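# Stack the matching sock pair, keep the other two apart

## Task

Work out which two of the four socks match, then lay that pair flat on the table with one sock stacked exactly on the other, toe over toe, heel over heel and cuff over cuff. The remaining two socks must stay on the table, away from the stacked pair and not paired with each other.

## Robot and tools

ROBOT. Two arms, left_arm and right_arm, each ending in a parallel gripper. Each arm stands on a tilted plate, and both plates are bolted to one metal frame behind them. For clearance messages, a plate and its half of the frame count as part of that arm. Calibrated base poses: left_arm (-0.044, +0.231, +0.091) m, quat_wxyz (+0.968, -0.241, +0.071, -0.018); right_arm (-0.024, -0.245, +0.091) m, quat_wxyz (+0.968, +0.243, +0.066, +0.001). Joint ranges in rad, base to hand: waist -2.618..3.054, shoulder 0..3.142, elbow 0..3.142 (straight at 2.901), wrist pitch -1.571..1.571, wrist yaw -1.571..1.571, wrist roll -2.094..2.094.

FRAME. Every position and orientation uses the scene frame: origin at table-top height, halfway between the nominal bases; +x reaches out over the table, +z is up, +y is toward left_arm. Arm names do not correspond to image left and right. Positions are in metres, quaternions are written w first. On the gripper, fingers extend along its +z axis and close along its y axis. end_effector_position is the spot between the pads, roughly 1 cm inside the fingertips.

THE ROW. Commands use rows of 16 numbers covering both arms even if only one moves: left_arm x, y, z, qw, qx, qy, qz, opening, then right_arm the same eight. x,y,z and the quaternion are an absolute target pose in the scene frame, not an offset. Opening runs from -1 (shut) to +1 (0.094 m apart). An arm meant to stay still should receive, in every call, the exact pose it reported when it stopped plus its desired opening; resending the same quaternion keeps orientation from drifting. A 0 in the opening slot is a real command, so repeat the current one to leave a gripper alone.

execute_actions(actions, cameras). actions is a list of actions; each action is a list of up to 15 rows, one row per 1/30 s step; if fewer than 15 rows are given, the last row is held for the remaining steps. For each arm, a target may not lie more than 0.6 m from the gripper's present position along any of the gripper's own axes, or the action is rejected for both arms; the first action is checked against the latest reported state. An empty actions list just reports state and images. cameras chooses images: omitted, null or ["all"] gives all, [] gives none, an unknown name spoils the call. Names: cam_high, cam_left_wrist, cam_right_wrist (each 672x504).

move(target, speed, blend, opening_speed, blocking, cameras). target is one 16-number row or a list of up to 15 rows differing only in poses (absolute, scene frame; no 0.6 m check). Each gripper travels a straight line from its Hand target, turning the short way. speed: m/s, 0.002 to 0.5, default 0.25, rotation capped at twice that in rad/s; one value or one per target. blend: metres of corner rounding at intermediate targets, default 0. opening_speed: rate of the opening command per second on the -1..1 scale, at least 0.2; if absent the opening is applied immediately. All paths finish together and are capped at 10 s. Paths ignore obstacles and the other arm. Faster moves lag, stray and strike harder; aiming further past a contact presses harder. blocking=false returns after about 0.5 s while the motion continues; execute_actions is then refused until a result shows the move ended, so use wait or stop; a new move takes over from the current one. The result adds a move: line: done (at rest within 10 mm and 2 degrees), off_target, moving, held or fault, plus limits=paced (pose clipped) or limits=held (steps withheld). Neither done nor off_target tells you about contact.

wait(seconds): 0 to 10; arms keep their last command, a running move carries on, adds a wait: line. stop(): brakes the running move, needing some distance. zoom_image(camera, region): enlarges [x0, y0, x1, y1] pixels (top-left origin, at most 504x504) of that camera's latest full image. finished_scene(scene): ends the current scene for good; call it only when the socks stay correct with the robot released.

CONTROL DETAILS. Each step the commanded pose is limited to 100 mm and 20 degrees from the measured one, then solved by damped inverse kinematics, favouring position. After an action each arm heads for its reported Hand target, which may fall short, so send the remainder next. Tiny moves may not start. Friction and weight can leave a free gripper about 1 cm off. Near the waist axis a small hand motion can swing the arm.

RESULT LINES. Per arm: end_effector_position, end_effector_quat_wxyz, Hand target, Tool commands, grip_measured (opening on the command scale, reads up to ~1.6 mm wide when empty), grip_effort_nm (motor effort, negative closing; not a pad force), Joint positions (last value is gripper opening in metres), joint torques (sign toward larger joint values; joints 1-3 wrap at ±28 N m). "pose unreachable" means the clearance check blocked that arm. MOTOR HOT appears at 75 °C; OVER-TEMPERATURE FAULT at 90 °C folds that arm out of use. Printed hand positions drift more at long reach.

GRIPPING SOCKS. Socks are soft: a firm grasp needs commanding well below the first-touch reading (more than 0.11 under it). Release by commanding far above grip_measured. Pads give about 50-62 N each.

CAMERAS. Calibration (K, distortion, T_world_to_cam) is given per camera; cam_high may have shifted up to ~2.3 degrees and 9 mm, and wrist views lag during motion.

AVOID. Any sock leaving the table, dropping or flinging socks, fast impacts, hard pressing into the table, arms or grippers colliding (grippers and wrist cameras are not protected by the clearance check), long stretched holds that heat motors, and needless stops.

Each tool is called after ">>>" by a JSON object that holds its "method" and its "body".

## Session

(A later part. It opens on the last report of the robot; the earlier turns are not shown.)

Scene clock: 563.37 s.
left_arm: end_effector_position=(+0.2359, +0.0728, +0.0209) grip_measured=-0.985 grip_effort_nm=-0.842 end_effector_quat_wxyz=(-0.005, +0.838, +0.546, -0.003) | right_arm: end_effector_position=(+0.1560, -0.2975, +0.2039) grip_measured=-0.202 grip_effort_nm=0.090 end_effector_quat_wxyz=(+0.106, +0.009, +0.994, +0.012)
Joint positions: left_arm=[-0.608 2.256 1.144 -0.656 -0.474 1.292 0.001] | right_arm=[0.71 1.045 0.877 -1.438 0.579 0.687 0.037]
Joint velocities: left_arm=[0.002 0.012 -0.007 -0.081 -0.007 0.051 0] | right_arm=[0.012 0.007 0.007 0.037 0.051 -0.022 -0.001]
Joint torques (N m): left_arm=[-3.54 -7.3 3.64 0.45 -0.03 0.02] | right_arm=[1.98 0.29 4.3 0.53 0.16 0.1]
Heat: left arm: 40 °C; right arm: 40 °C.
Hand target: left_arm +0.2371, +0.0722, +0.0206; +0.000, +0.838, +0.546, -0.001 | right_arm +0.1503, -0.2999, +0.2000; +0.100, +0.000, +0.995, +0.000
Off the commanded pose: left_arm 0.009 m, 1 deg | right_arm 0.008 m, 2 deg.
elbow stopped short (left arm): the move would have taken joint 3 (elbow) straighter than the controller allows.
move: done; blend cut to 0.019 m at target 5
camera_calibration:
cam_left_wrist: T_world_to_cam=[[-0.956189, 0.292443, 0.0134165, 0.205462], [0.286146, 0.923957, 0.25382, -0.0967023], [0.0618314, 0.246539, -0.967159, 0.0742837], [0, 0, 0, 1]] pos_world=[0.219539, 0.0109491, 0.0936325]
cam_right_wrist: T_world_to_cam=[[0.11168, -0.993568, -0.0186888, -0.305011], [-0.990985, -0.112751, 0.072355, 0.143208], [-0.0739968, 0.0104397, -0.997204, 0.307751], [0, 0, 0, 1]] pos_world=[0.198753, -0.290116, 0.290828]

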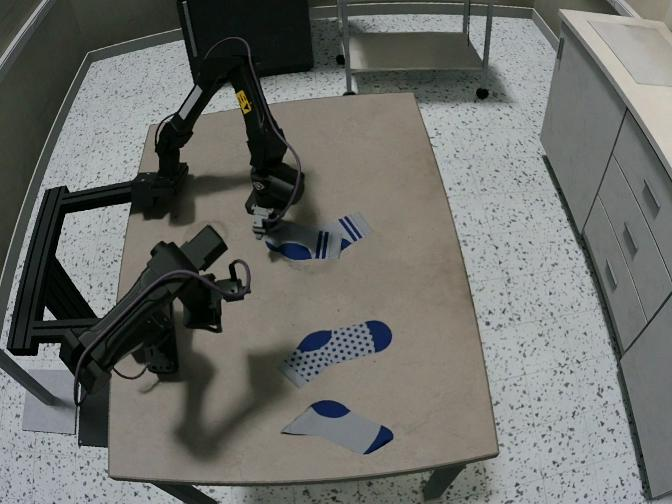

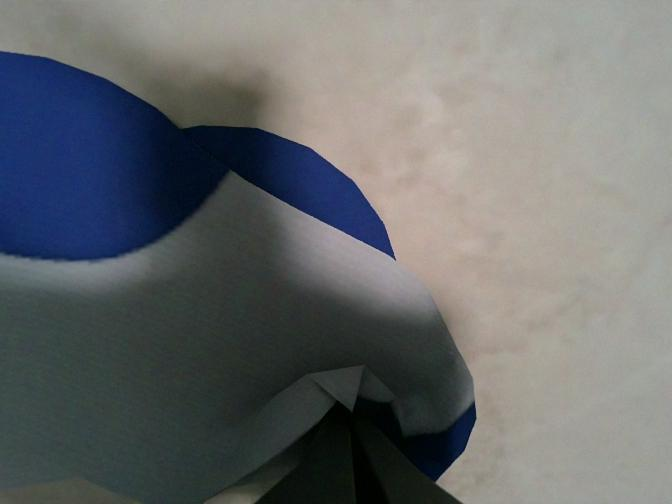

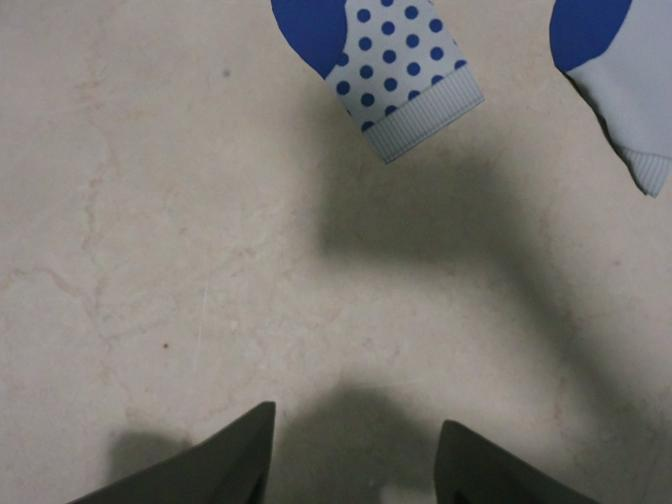

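>>> {"method": "move", "body": {"target": [[0.26,0.055,0.10,0.0,0.839,0.544,0,-1,0.15,-0.30,0.2,0.1,0,0.995,0,-0.2],[0.33,0.03,0.2,0.0,0.78,0.62,0,-1,0.15,-0.30,0.2,0.1,0,0.995,0,-0.2],[0.42,0.04,0.28,0.12,0.68,0.72,0.0,-1,0.15,-0.30,0.2,0.1,0,0.995,0,-0.2]], "speed": 0.15, "blend": 0.03}}

>>> {"method": "zoom_image", "body": {"camera": "cam_high", "region": [230, 100, 430, 290]}}

Scene clock: 572.37 s.
left_arm: end_effector_position=(+0.4239, +0.0360, +0.2781) grip_measured=-0.985 grip_effort_nm=-0.842 end_effector_quat_wxyz=(+0.182, +0.678, +0.712, +0.018) | right_arm: end_effector_position=(+0.1559, -0.2976, +0.2039) grip_measured=-0.202 grip_effort_nm=0.090 end_effector_quat_wxyz=(+0.106, +0.009, +0.994, +0.011)
Joint positions: left_arm=[-0.677 2.568 2.751 -1.562 -0.466 0.942 0.001] | right_arm=[0.71 1.045 0.877 -1.439 0.579 0.687 0.037]
Joint velocities: left_arm=[-0.007 -0.012 -0.012 -0.007 0.007 -0.022 0] | right_arm=[-0.002 -0.002 -0.007 0.007 -0.037 -0.007 -0.001]
Joint torques (N m): left_arm=[-4.82 -7.98 6.84 0.8 0.04 -0.07] | right_arm=[1.98 0.29 4.31 0.53 0.16 0.1]
Heat: left arm: 40 °C; right arm: 39 °C.
Hand target: left_arm +0.4241, +0.0337, +0.2772; +0.182, +0.676, +0.714, +0.015 | right_arm +0.1503, -0.2999, +0.2000; +0.100, +0.000, +0.995, +0.000
Off the commanded pose: left_arm 0.006 m, 7 deg | right_arm 0.007 m, 2 deg.
joint sent to its limit (left arm) — joint 4 (wrist pitch), lower limit. The joint targets are off in position and orientation.
move: off_target (left_arm)
camera_calibration:
cam_left_wrist: T_world_to_cam=[[-0.950832, -0.19593, -0.239856, 0.478316], [-0.196618, 0.980249, -0.0213019, 0.0973846], [0.239292, 0.0269054, -0.970575, 0.25412], [0, 0, 0, 1]] pos_world=[0.413137, -0.00858202, 0.363444]
cam_right_wrist: T_world_to_cam=[[0.111842, -0.993554, -0.0184799, -0.30512], [-0.990949, -0.1129, 0.0726261, 0.143034], [-0.0742444, 0.01019, -0.997188, 0.307693], [0, 0, 0, 1]] pos_world=[0.198709, -0.29014, 0.290801]

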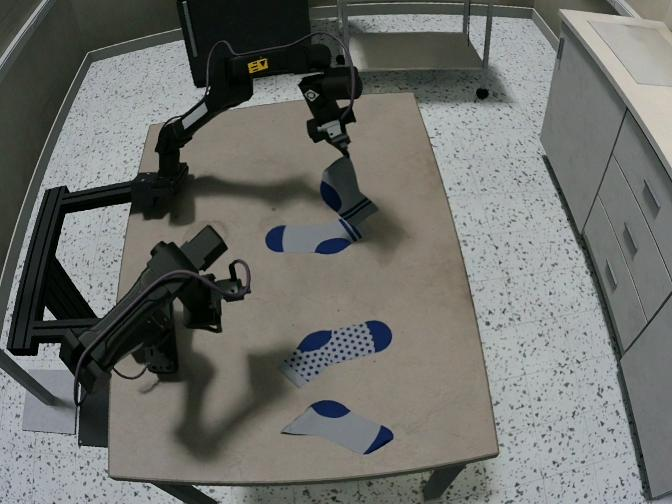

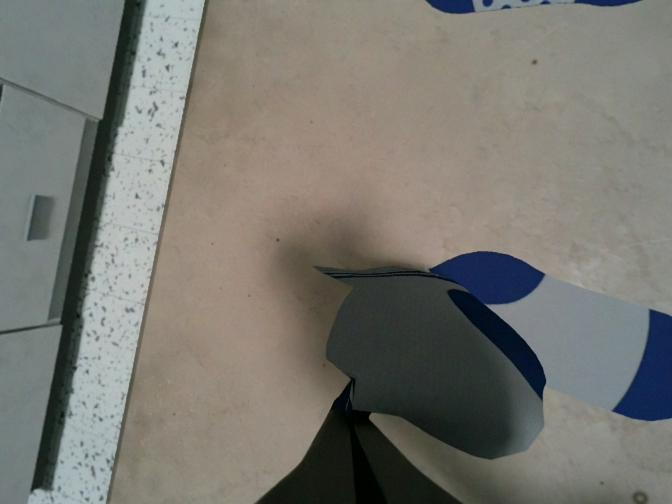

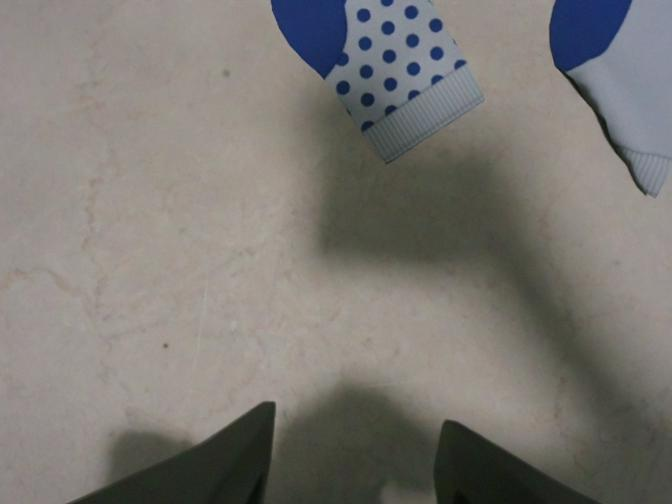

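Scaled by 2.520.

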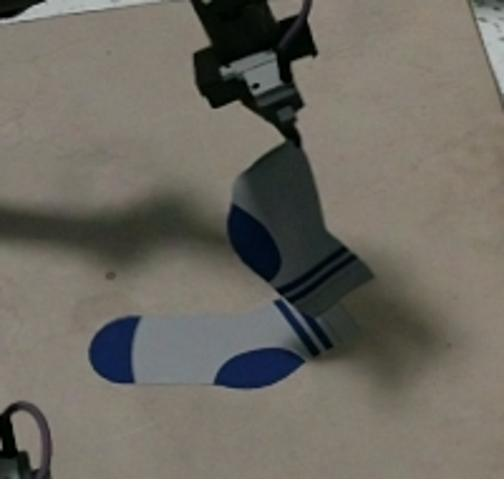

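>>> {"method": "move", "body": {"target": [0.44,0.05,0.275,0.15,0.15,0.97,0.0,-1,0.15,-0.30,0.2,0.1,0,0.995,0,-0.2], "speed": 0.25}}

>>> {"method": "zoom_image", "body": {"camera": "cam_high", "region": [230, 100, 430, 290]}}

Scene clock: 581.70 s.
left_arm: end_effector_position=(+0.4399, +0.0528, +0.2735) grip_measured=-0.985 grip_effort_nm=-0.838 end_effector_quat_wxyz=(+0.189, +0.153, +0.970, -0.018) | right_arm: end_effector_position=(+0.1558, -0.2977, +0.2039) grip_measured=-0.202 grip_effort_nm=0.090 end_effector_quat_wxyz=(+0.106, +0.009, +0.994, +0.011)
Joint positions: left_arm=[-0.677 2.597 2.778 -1.562 -0.615 -0.239 0.001] | right_arm=[0.71 1.045 0.877 -1.439 0.579 0.687 0.037]
Joint velocities: left_arm=[-0.007 -0.002 -0.007 -0.022 0.066 0.022 0] | right_arm=[0.017 0.012 0.017 0.022 -0.037 0.007 0]
Joint torques (N m): left_arm=[-5.52 -8.05 6.94 0.79 -0.16 -0.11] | right_arm=[1.98 0.29 4.31 0.54 0.16 0.09]
Heat: left arm: 41 °C; right arm: 38 °C.
Hand target: left_arm +0.4398, +0.0500, +0.2743; +0.192, +0.152, +0.969, -0.015 | right_arm +0.1502, -0.3000, +0.2000; +0.100, +0.000, +0.995, +0.000
Off the commanded pose: left_arm 0.003 m, 5 deg | right_arm 0.007 m, 2 deg.
joint sent to its limit (left arm) — joint 4 (wrist pitch), lower limit. The joint targets are off in orientation, not in position.
move: off_target (left_arm)
camera_calibration:
cam_left_wrist: T_world_to_cam=[[-0.197683, -0.979965, 0.0243054, 0.133498], [-0.973111, 0.193189, -0.125432, 0.495515], [0.118223, -0.0484475, -0.991804, 0.308453], [0, 0, 0, 1]] pos_world=[0.472115, 0.0500387, 0.364834]
cam_right_wrist: T_world_to_cam=[[0.112005, -0.99354, -0.018271, -0.305228], [-0.990912, -0.113049, 0.0728973, 0.142861], [-0.0744918, 0.00994017, -0.997172, 0.307635], [0, 0, 0, 1]] pos_world=[0.198665, -0.290164, 0.290774]

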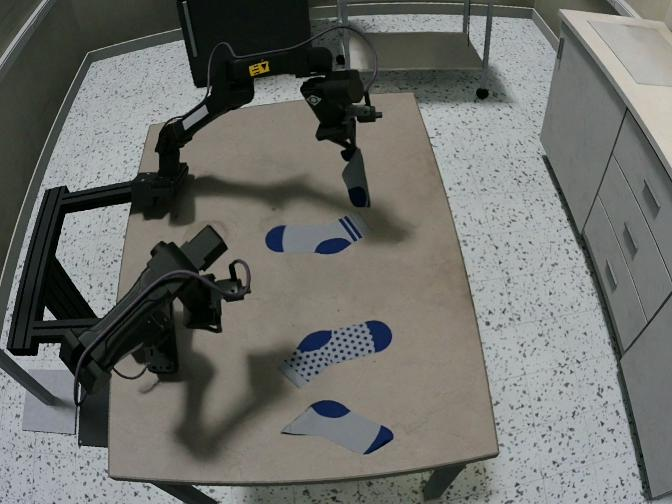

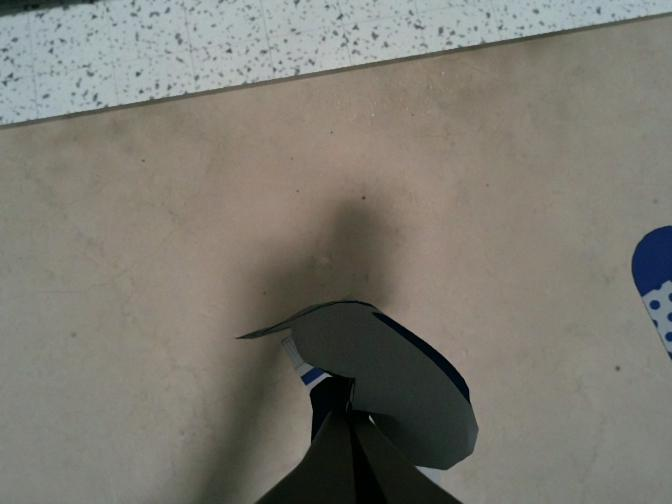

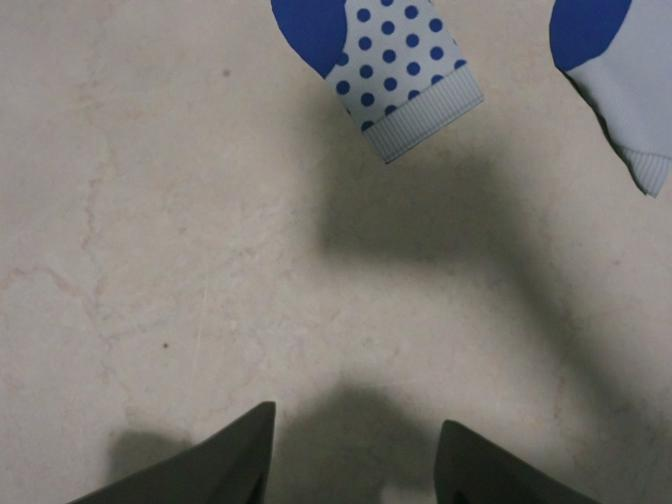

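Scaled by 2.520.

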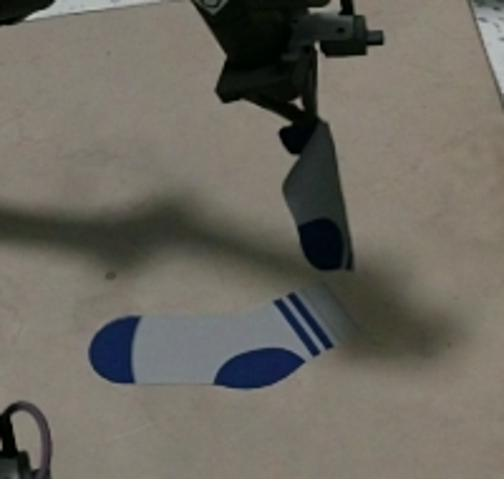

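>>> {"method": "move", "body": {"target": [[0.478,0.035,0.24,0.15,0.15,0.97,0,-1,0.15,-0.30,0.2,0.1,0,0.995,0,-0.2],[0.478,0.035,0.19,0.1,0.15,0.98,0,-1,0.15,-0.30,0.2,0.1,0,0.995,0,-0.2],[0.42,0.04,0.16,0.05,0.15,0.985,0,-1,0.15,-0.30,0.2,0.1,0,0.995,0,-0.2],[0.35,0.05,0.13,0,0.15,0.985,0,-1,0.15,-0.30,0.2,0.1,0,0.995,0,-0.2],[0.295,0.057,0.09,0,0.15,0.985,0,-1,0.15,-0.30,0.2,0.1,0,0.995,0,-0.2],[0.255,0.062,0.05,0,0.15,0.985,0,-1,0.15,-0.30,0.2,0.1,0,0.995,0,-0.2],[0.243,0.062,0.018,0,0.15,0.985,0,-1,0.15,-0.30,0.2,0.1,0,0.995,0,-0.2]], "speed": 0.12, "blend": 0.015}}

>>> {"method": "zoom_image", "body": {"camera": "cam_high", "region": [230, 130, 410, 290]}}

Scene clock: 591.00 s.
left_arm: end_effector_position=(+0.2356, +0.0716, +0.0180) grip_measured=-0.985 grip_effort_nm=-0.838 end_effector_quat_wxyz=(-0.011, +0.147, +0.989, +0.004) | right_arm: end_effector_position=(+0.1558, -0.2977, +0.2039) grip_measured=-0.202 grip_effort_nm=0.090 end_effector_quat_wxyz=(+0.106, +0.009, +0.994, +0.011)
Joint positions: left_arm=[-0.606 2.274 1.159 -0.666 -0.472 -0.404 0.001] | right_arm=[0.71 1.045 0.877 -1.439 0.579 0.687 0.037]
Joint velocities: left_arm=[0.022 -0.007 0.002 -0.007 0.037 -0.022 0] | right_arm=[-0.002 -0.007 0.007 0.007 -0.007 0.037 0.001]
Joint torques (N m): left_arm=[-4.27 -7.76 3.66 0.43 -0.04 0.02] | right_arm=[1.98 0.29 4.3 0.54 0.16 0.09]
Heat: left arm: 41 °C; right arm: 38 °C.
Hand target: left_arm +0.2381, +0.0689, +0.0206; -0.001, +0.148, +0.989, +0.000 | right_arm +0.1503, -0.2999, +0.2000; +0.100, +0.000, +0.995, +0.000
Off the commanded pose: left_arm 0.012 m, 1 deg | right_arm 0.007 m, 2 deg.
elbow stopped short (left arm): the move would have taken joint 3 (elbow) straighter than the controller allows.
move: off_target (left_arm)
camera_calibration:
cam_left_wrist: T_world_to_cam=[[-0.175329, -0.984496, -0.00518804, 0.113428], [-0.947033, 0.167212, 0.274169, 0.249535], [-0.269051, 0.0529831, -0.961667, 0.16358], [0, 0, 0, 1]] pos_world=[0.300217, 0.0612767, 0.0894828]
cam_right_wrist: T_world_to_cam=[[0.112005, -0.99354, -0.018271, -0.305228], [-0.990912, -0.113049, 0.0728973, 0.142861], [-0.0744918, 0.00994017, -0.997172, 0.307635], [0, 0, 0, 1]] pos_world=[0.198665, -0.290164, 0.290774]

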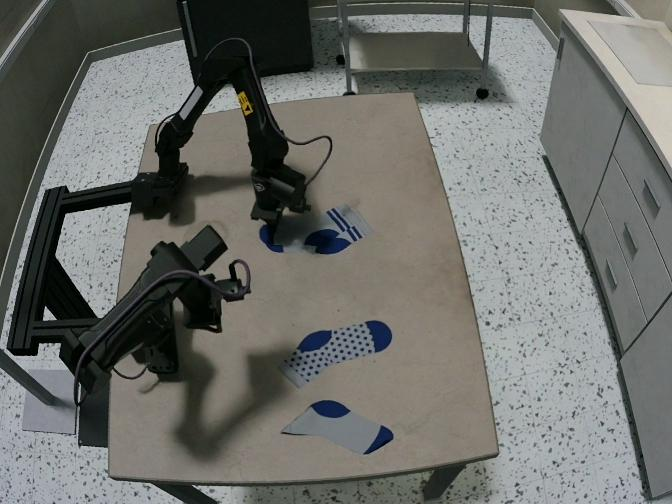

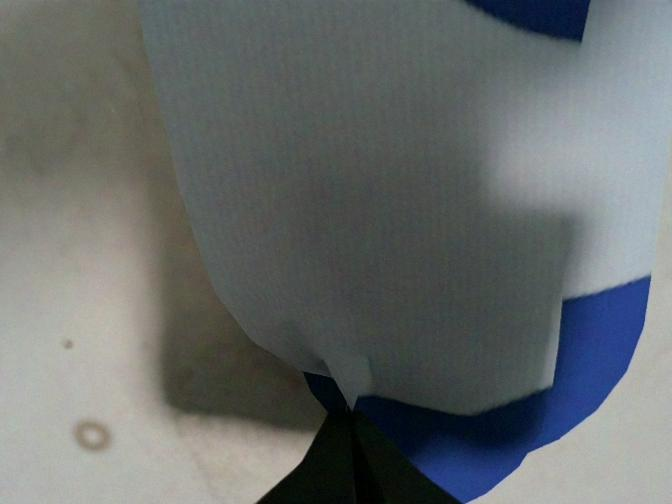

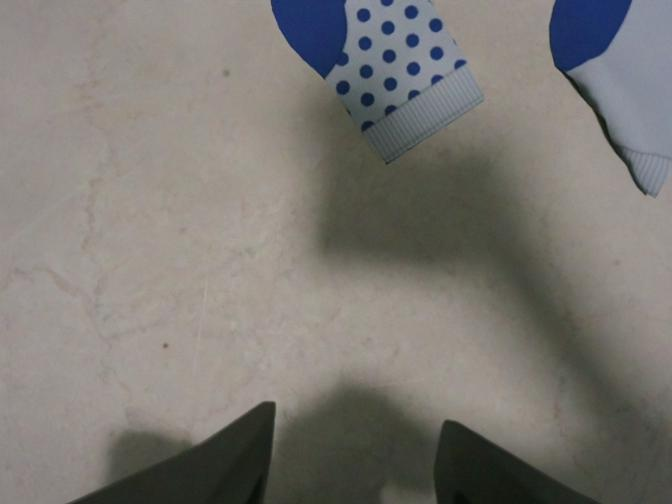

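Scaled by 2.800.

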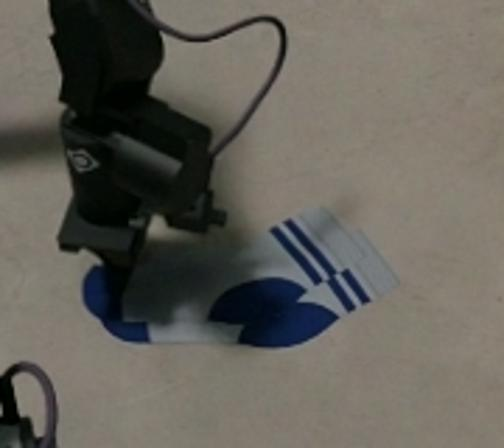

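>>> {"method": "move", "body": {"target": [[0.25,0.07,0.09,0,0.15,0.985,0,-1,0.15,-0.30,0.2,0.1,0,0.995,0,-0.2],[0.33,0.06,0.17,0,0.15,0.985,0,-1,0.15,-0.30,0.2,0.1,0,0.995,0,-0.2],[0.42,0.05,0.24,0.1,0.15,0.98,0,-1,0.15,-0.30,0.2,0.1,0,0.995,0,-0.2],[0.45,0.04,0.275,0.15,0.15,0.97,0,-1,0.15,-0.30,0.2,0.1,0,0.995,0,-0.2]], "speed": 0.15, "blend": 0.03}}

>>> {"method": "zoom_image", "body": {"camera": "cam_high", "region": [230, 100, 430, 290]}}

Scene clock: 600.83 s.
left_arm: end_effector_position=(+0.4555, +0.0491, +0.2618) grip_measured=-0.985 grip_effort_nm=-0.842 end_effector_quat_wxyz=(+0.198, +0.147, +0.969, -0.019) | right_arm: end_effector_position=(+0.1558, -0.2977, +0.2039) grip_measured=-0.202 grip_effort_nm=0.090 end_effector_quat_wxyz=(+0.106, +0.009, +0.994, +0.011)
Joint positions: left_arm=[-0.654 2.649 2.831 -1.526 -0.619 -0.212 0.001] | right_arm=[0.71 1.045 0.877 -1.439 0.579 0.687 0.037]
Joint velocities: left_arm=[-0.007 0.007 -0.017 0.022 -0.051 -0.007 0] | right_arm=[-0.017 -0.007 0.022 0.007 -0.037 -0.007 -0.001]
Joint torques (N m): left_arm=[-7.47 -8.51 6.75 1.12 -0.15 0.08] | right_arm=[1.98 0.29 4.31 0.54 0.16 0.1]
Heat: left arm: 41 °C; right arm: 37 °C.
Hand target: left_arm +0.4536, +0.0336, +0.2717; +0.218, +0.154, +0.963, -0.023 | right_arm +0.1503, -0.2999, +0.2000; +0.100, +0.000, +0.995, +0.000
Off the commanded pose: left_arm 0.017 m, 6 deg | right_arm 0.007 m, 2 deg.
elbow stopped short (left arm): the move would have taken joint 3 (elbow) straighter than the controller allows.
move: off_target (left_arm); blend cut to 0.0256 m at target 3
camera_calibration:
cam_left_wrist: T_world_to_cam=[[-0.185903, -0.982177, 0.0277288, 0.127154], [-0.973037, 0.180105, -0.144088, 0.515439], [0.136526, -0.0537674, -0.989176, 0.286039], [0, 0, 0, 1]] pos_world=[0.486128, 0.0474345, 0.353686]
cam_right_wrist: T_world_to_cam=[[0.112005, -0.99354, -0.018271, -0.305228], [-0.990912, -0.113049, 0.0728973, 0.142861], [-0.0744918, 0.00994017, -0.997172, 0.307635], [0, 0, 0, 1]] pos_world=[0.198665, -0.290164, 0.290774]

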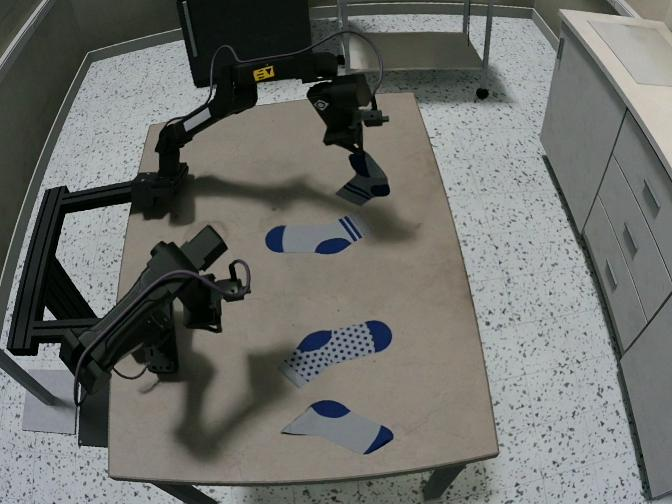

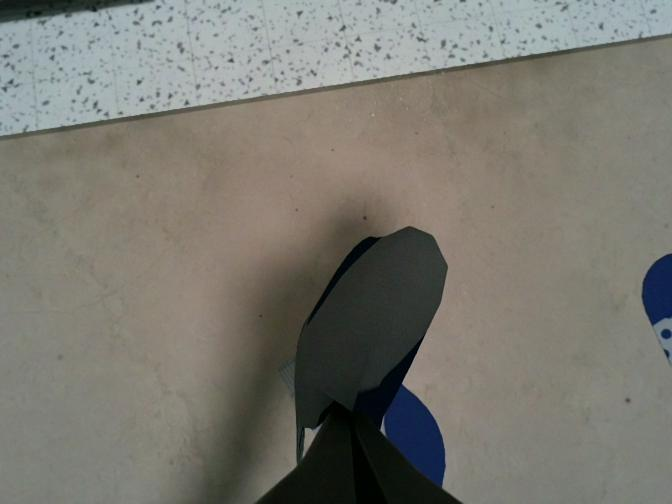

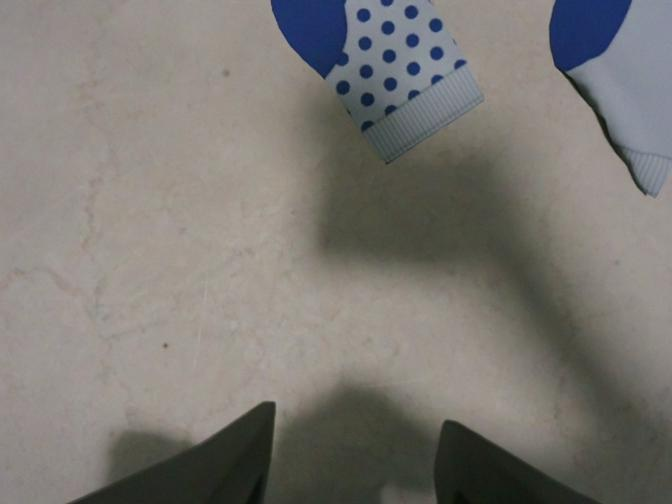

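Scaled by 2.520.

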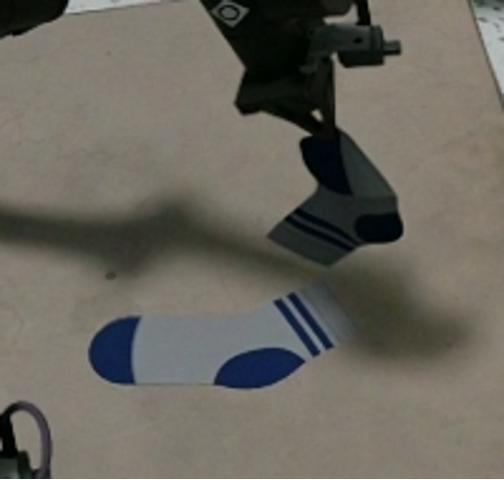

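>>> {"method": "move", "body": {"target": [0.445,0.04,0.275,0.15,0.666,0.726,0.0,-1,0.15,-0.30,0.2,0.1,0,0.995,0,-0.2], "speed": 0.25}}

>>> {"method": "zoom_image", "body": {"camera": "cam_high", "region": [230, 100, 430, 290]}}

Scene clock: 606.43 s.
left_arm: end_effector_position=(+0.4425, +0.0321, +0.2560) grip_measured=-0.985 grip_effort_nm=-0.838 end_effector_quat_wxyz=(+0.183, +0.668, +0.721, +0.016) | right_arm: end_effector_position=(+0.1558, -0.2977, +0.2039) grip_measured=-0.202 grip_effort_nm=0.090 end_effector_quat_wxyz=(+0.106, +0.009, +0.994, +0.011)
Joint positions: left_arm=[-0.64 2.649 2.831 -1.54 -0.46 0.957 0.001] | right_arm=[0.71 1.045 0.877 -1.439 0.579 0.687 0.037]
Joint velocities: left_arm=[-0.002 -0.017 -0.017 0.037 -0.007 -0.007 0] | right_arm=[-0.012 0.002 -0.017 -0.081 -0.022 0.066 0.002]
Joint torques (N m): left_arm=[-4.94 -11.92 6.79 0.73 0.15 0.02] | right_arm=[1.98 0.29 4.31 0.54 0.16 0.1]
Heat: left arm: 41 °C; right arm: 37 °C.
Hand target: left_arm +0.4441, +0.0403, +0.2746; +0.202, +0.661, +0.723, +0.013 | right_arm +0.1503, -0.2999, +0.2000; +0.100, +0.000, +0.995, +0.000
Off the commanded pose: left_arm 0.021 m, 4 deg | right_arm 0.007 m, 2 deg.
elbow stopped short (left arm): the move would have taken joint 3 (elbow) straighter than the controller allows.
move: off_target (left_arm)
camera_calibration:
cam_left_wrist: T_world_to_cam=[[-0.946366, -0.222062, -0.234693, 0.487429], [-0.221817, 0.974692, -0.027789, 0.117351], [0.234925, 0.0257604, -0.971672, 0.230651], [0, 0, 0, 1]] pos_world=[0.43313, -0.0120834, 0.341774]
cam_right_wrist: T_world_to_cam=[[0.112005, -0.99354, -0.018271, -0.305228], [-0.990912, -0.113049, 0.0728973, 0.142861], [-0.0744918, 0.00994017, -0.997172, 0.307635], [0, 0, 0, 1]] pos_world=[0.198665, -0.290164, 0.290774]

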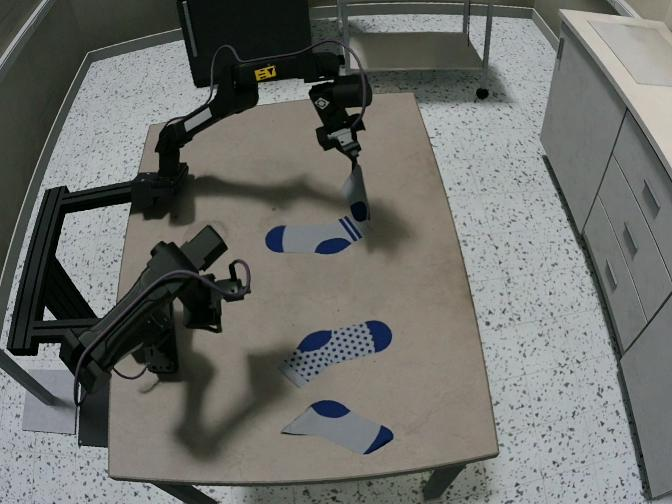

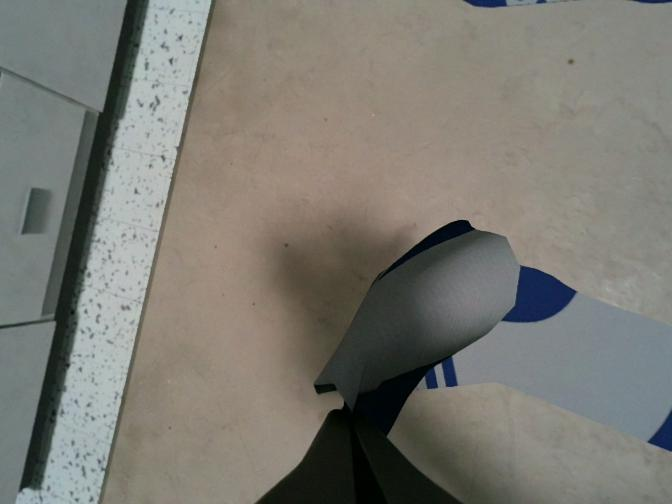

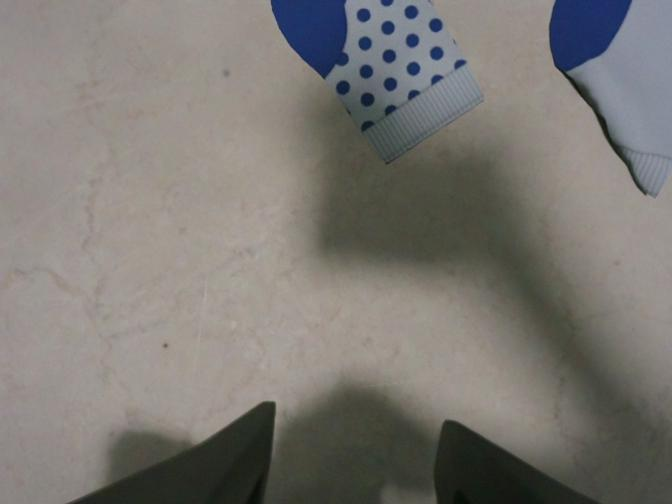

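Scaled by 2.520.

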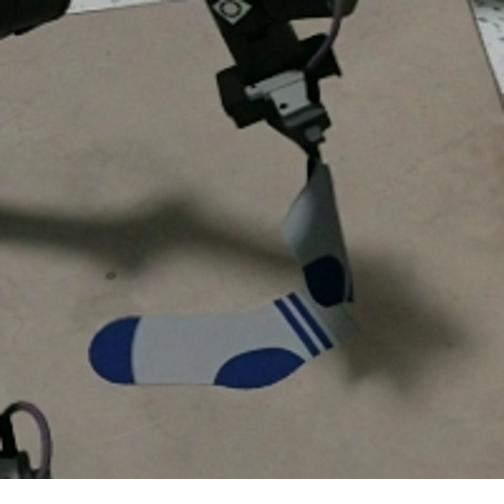

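>>> {"method": "move", "body": {"target": [[0.498,0.015,0.24,0.15,0.666,0.726,0,-1,0.15,-0.30,0.2,0.1,0,0.995,0,-0.2],[0.498,0.015,0.19,0.1,0.67,0.733,0,-1,0.15,-0.30,0.2,0.1,0,0.995,0,-0.2],[0.442,0.02,0.16,0.05,0.674,0.736,0,-1,0.15,-0.30,0.2,0.1,0,0.995,0,-0.2],[0.372,0.03,0.13,0,0.675,0.737,0,-1,0.15,-0.30,0.2,0.1,0,0.995,0,-0.2],[0.317,0.037,0.09,0,0.675,0.737,0,-1,0.15,-0.30,0.2,0.1,0,0.995,0,-0.2],[0.277,0.042,0.05,0,0.675,0.737,0,-1,0.15,-0.30,0.2,0.1,0,0.995,0,-0.2],[0.265,0.042,0.018,0,0.675,0.737,0,-1,0.15,-0.30,0.2,0.1,0,0.995,0,-0.2]], "speed": 0.12, "blend": 0.015}}

>>> {"method": "zoom_image", "body": {"camera": "cam_high", "region": [230, 130, 410, 290]}}

Scene clock: 615.93 s.
left_arm: end_effector_position=(+0.2563, +0.0526, +0.0138) grip_measured=-0.985 grip_effort_nm=-0.842 end_effector_quat_wxyz=(-0.017, +0.674, +0.739, -0.001) | right_arm: end_effector_position=(+0.1558, -0.2977, +0.2039) grip_measured=-0.202 grip_effort_nm=0.095 end_effector_quat_wxyz=(+0.106, +0.009, +0.994, +0.011)
Joint positions: left_arm=[-0.607 2.379 1.314 -0.729 -0.476 0.773 0.001] | right_arm=[0.71 1.045 0.877 -1.439 0.579 0.687 0.037]
Joint velocities: left_arm=[0.002 0.007 -0.007 0.051 -0.022 0.007 0] | right_arm=[-0.002 0.007 -0.007 0.066 -0.051 -0.11 -0.001]
Joint torques (N m): left_arm=[-4.72 -9.16 3.79 0.42 -0.01 0.03] | right_arm=[1.98 0.29 4.31 0.54 0.15 0.09]
Heat: left arm: 43 °C; right arm: 37 °C.
Hand target: left_arm +0.2604, +0.0484, +0.0201; -0.001, +0.674, +0.739, +0.000 | right_arm +0.1503, -0.2999, +0.2000; +0.100, +0.000, +0.995, +0.000
Off the commanded pose: left_arm 0.014 m, 2 deg | right_arm 0.007 m, 2 deg.
elbow stopped short (left arm): the move would have taken joint 3 (elbow) straighter than the controller allows.
move: off_target (left_arm)
camera_calibration:
cam_left_wrist: T_world_to_cam=[[-0.977463, -0.209745, 0.02393, 0.262723], [-0.194997, 0.940488, 0.278315, 0.0400394], [-0.080881, 0.267376, -0.960192, 0.106564], [0, 0, 0, 1]] pos_world=[0.273228, -0.0110445, 0.0848918]
cam_right_wrist: T_world_to_cam=[[0.112005, -0.99354, -0.018271, -0.305228], [-0.990912, -0.113049, 0.0728973, 0.142861], [-0.0744918, 0.00994017, -0.997172, 0.307635], [0, 0, 0, 1]] pos_world=[0.198665, -0.290164, 0.290774]

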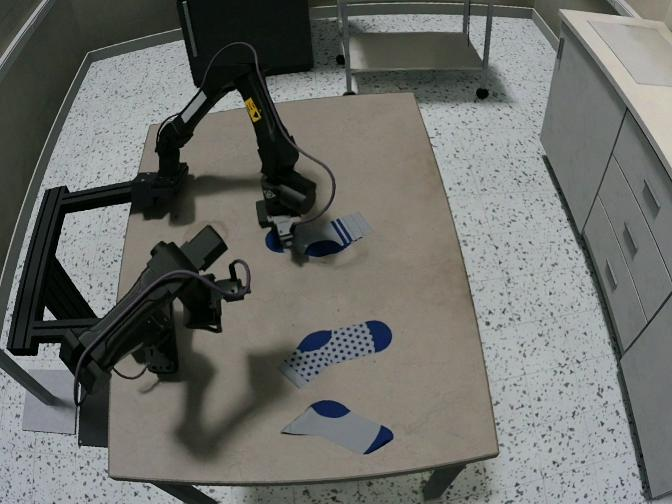

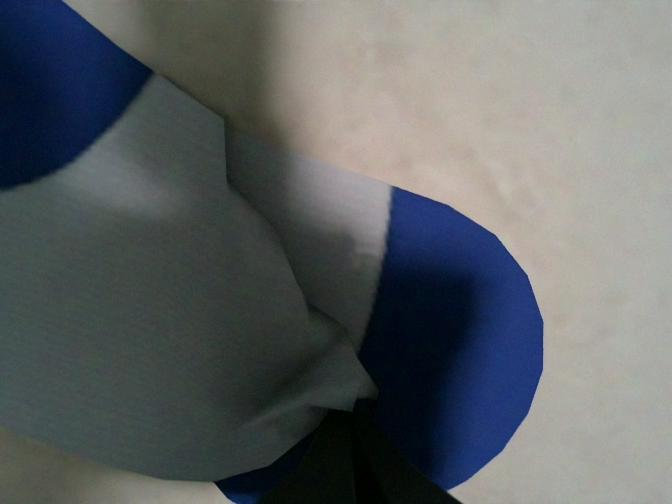

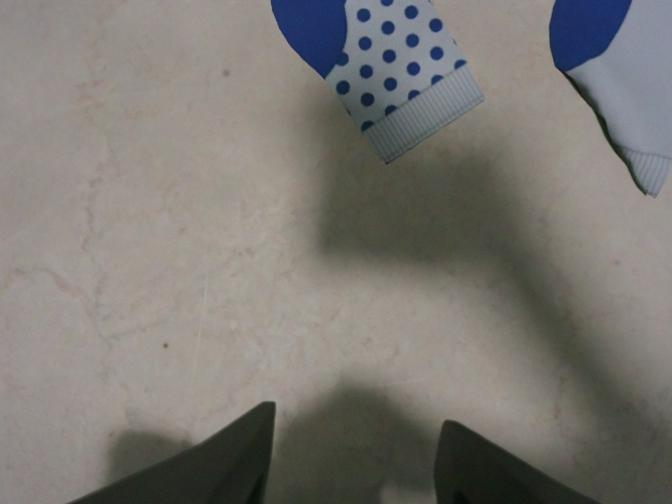

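Scaled by 2.800.

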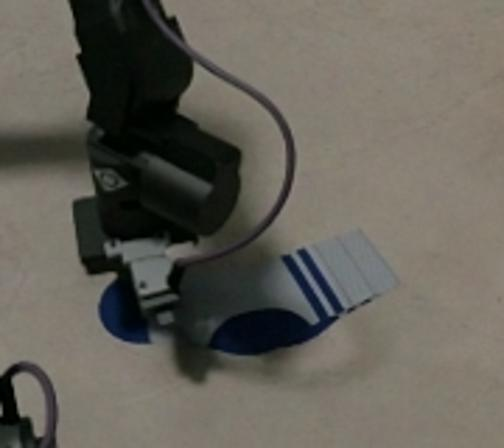

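>>> {"method": "move", "body": {"target": [[0.28,0.055,0.10,0.0,0.72,0.69,0,-1,0.15,-0.30,0.2,0.1,0,0.995,0,-0.2],[0.33,0.03,0.2,0.0,0.72,0.69,0,-1,0.15,-0.30,0.2,0.1,0,0.995,0,-0.2],[0.42,0.04,0.28,0.12,0.68,0.72,0.0,-1,0.15,-0.30,0.2,0.1,0,0.995,0,-0.2]], "speed": 0.15, "blend": 0.03}}

>>> {"method": "move", "body": {"target": [0.44,0.05,0.275,0.15,0.15,0.97,0.0,-1,0.15,-0.30,0.2,0.1,0,0.995,0,-0.2], "speed": 0.25}}

>>> {"method": "zoom_image", "body": {"camera": "cam_high", "region": [230, 100, 430, 290]}}

Scene clock: 627.60 s.
left_arm: end_effector_position=(+0.4251, +0.0369, +0.2778) grip_measured=-0.985 grip_effort_nm=-0.838 end_effector_quat_wxyz=(+0.182, +0.672, +0.717, +0.017) | right_arm: end_effector_position=(+0.1558, -0.2977, +0.2039) grip_measured=-0.202 grip_effort_nm=0.090 end_effector_quat_wxyz=(+0.106, +0.009, +0.994, +0.011)
Joint positions: left_arm=[-0.674 2.568 2.753 -1.56 -0.467 0.93 0.001] | right_arm=[0.71 1.045 0.877 -1.439 0.579 0.687 0.037]
Joint velocities: left_arm=[-0.007 0.002 -0.002 0.037 0.037 0.037 0] | right_arm=[0.007 0.007 0.007 0.022 -0.051 -0.066 0]
Joint torques (N m): left_arm=[-5.04 -8.03 6.79 0.76 0.06 0.03] | right_arm=[1.98 0.28 4.3 0.54 0.15 0.09]
Heat: left arm: 42 °C; right arm: 37 °C.
Hand target: left_arm +0.4242, +0.0339, +0.2774; +0.183, +0.675, +0.714, +0.015 | right_arm +0.1503, -0.2999, +0.2000; +0.100, +0.000, +0.995, +0.000
Off the commanded pose: left_arm 0.006 m, 7 deg | right_arm 0.007 m, 2 deg.
joint sent to its limit (left arm) — joint 4 (wrist pitch), lower limit. The joint targets are off in position and orientation.
move: off_target (left_arm)
camera_calibration:
cam_left_wrist: T_world_to_cam=[[-0.948359, -0.210553, -0.237241, 0.478316], [-0.210696, 0.977231, -0.0250518, 0.103811], [0.237114, 0.0262277, -0.971128, 0.2547], [0, 0, 0, 1]] pos_world=[0.415095, -0.00741631, 0.363423]
cam_right_wrist: T_world_to_cam=[[0.112005, -0.99354, -0.018271, -0.305228], [-0.990912, -0.113049, 0.0728973, 0.142861], [-0.0744918, 0.00994017, -0.997172, 0.307635], [0, 0, 0, 1]] pos_world=[0.198665, -0.290164, 0.290774]

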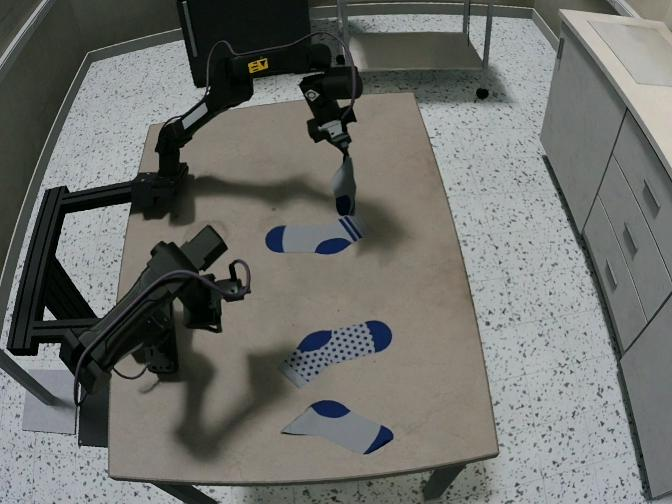

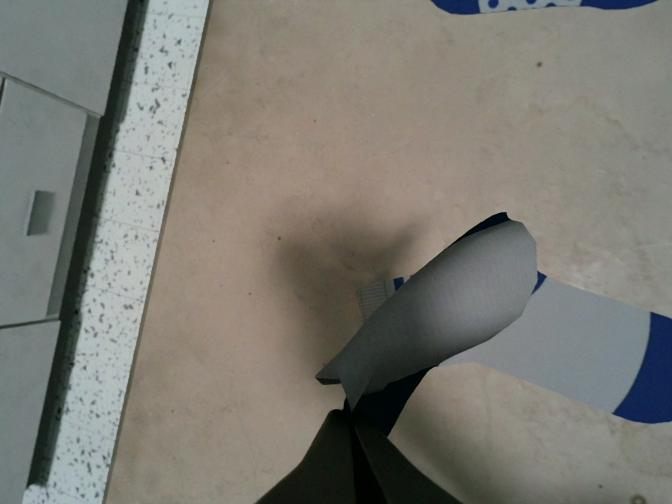

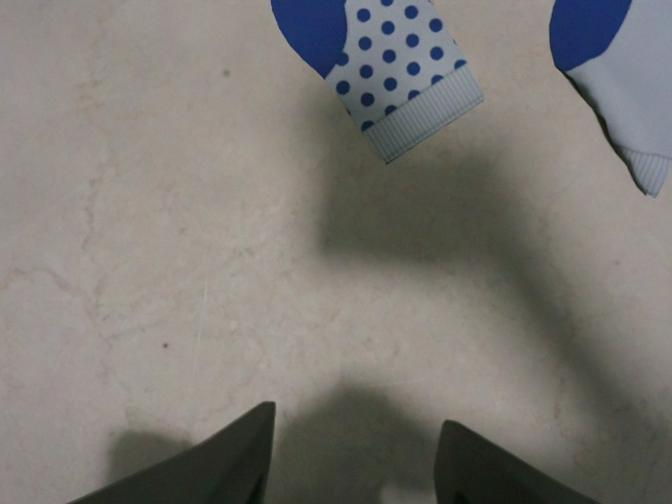

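Scene clock: 630.80 s.
left_arm: end_effector_position=(+0.4408, +0.0538, +0.2732) grip_measured=-0.985 grip_effort_nm=-0.842 end_effector_quat_wxyz=(+0.189, +0.151, +0.970, -0.019) | right_arm: end_effector_position=(+0.1558, -0.2977, +0.2039) grip_measured=-0.202 grip_effort_nm=0.085 end_effector_quat_wxyz=(+0.106, +0.009, +0.994, +0.011)
Joint positions: left_arm=[-0.674 2.597 2.779 -1.56 -0.615 -0.24 0.001] | right_arm=[0.71 1.045 0.877 -1.439 0.579 0.687 0.037]
Joint velocities: left_arm=[-0.002 -0.012 -0.002 -0.022 -0.051 -0.022 0] | right_arm=[-0.007 0.012 -0.007 -0.037 -0.022 -0.095 -0.002]
Joint torques (N m): left_arm=[-5.74 -8.12 6.98 0.78 -0.16 -0.06] | right_arm=[1.98 0.31 4.3 0.54 0.16 0.09]
Heat: left arm: 42 °C; right arm: 37 °C.
Hand target: left_arm +0.4399, +0.0500, +0.2744; +0.193, +0.152, +0.969, -0.015 | right_arm +0.1503, -0.2999, +0.2000; +0.100, +0.000, +0.995, +0.000
Off the commanded pose: left_arm 0.004 m, 5 deg | right_arm 0.007 m, 2 deg.
joint sent to its limit (left arm) — joint 4 (wrist pitch), lower limit. The joint targets are off in orientation, not in position.
move: off_target (left_arm)
camera_calibration:
cam_left_wrist: T_world_to_cam=[[-0.194053, -0.980662, 0.0254101, 0.132821], [-0.973795, 0.189433, -0.125852, 0.496841], [0.118605, -0.0491661, -0.991724, 0.307947], [0, 0, 0, 1]] pos_world=[0.473071, 0.0512748, 0.364552]
cam_right_wrist: T_world_to_cam=[[0.112005, -0.99354, -0.018271, -0.305228], [-0.990912, -0.113049, 0.0728973, 0.142861], [-0.0744918, 0.00994017, -0.997172, 0.307635], [0, 0, 0, 1]] pos_world=[0.198665, -0.290164, 0.290774]

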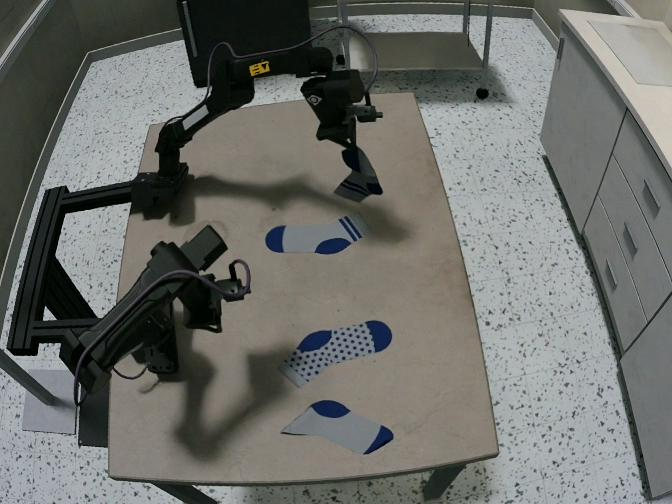

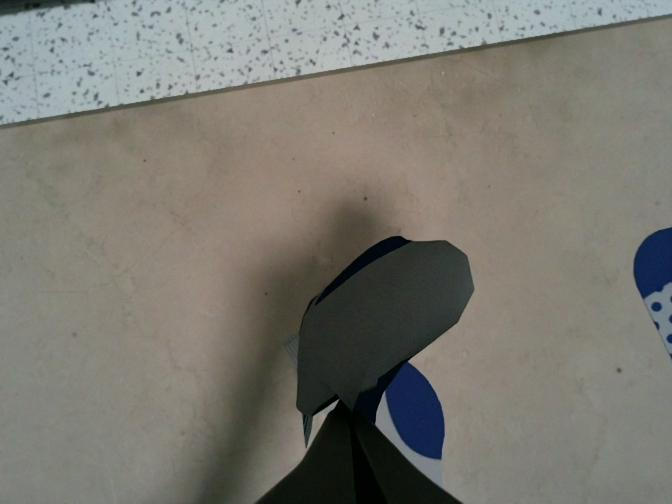

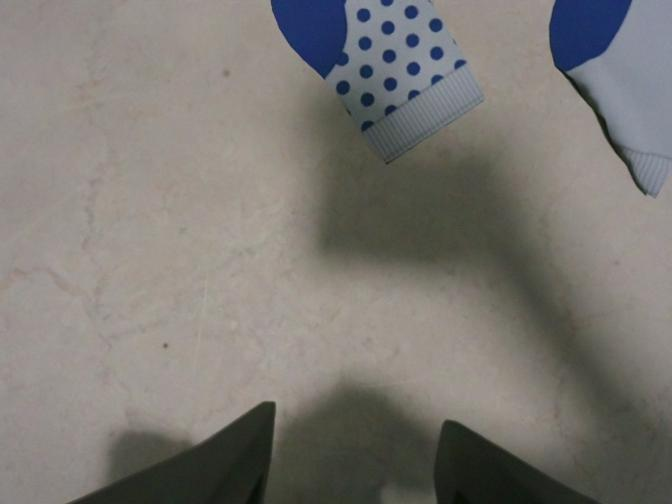

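Scaled by 2.520.

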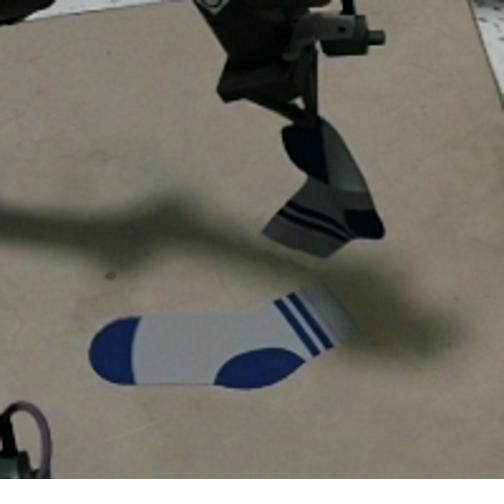

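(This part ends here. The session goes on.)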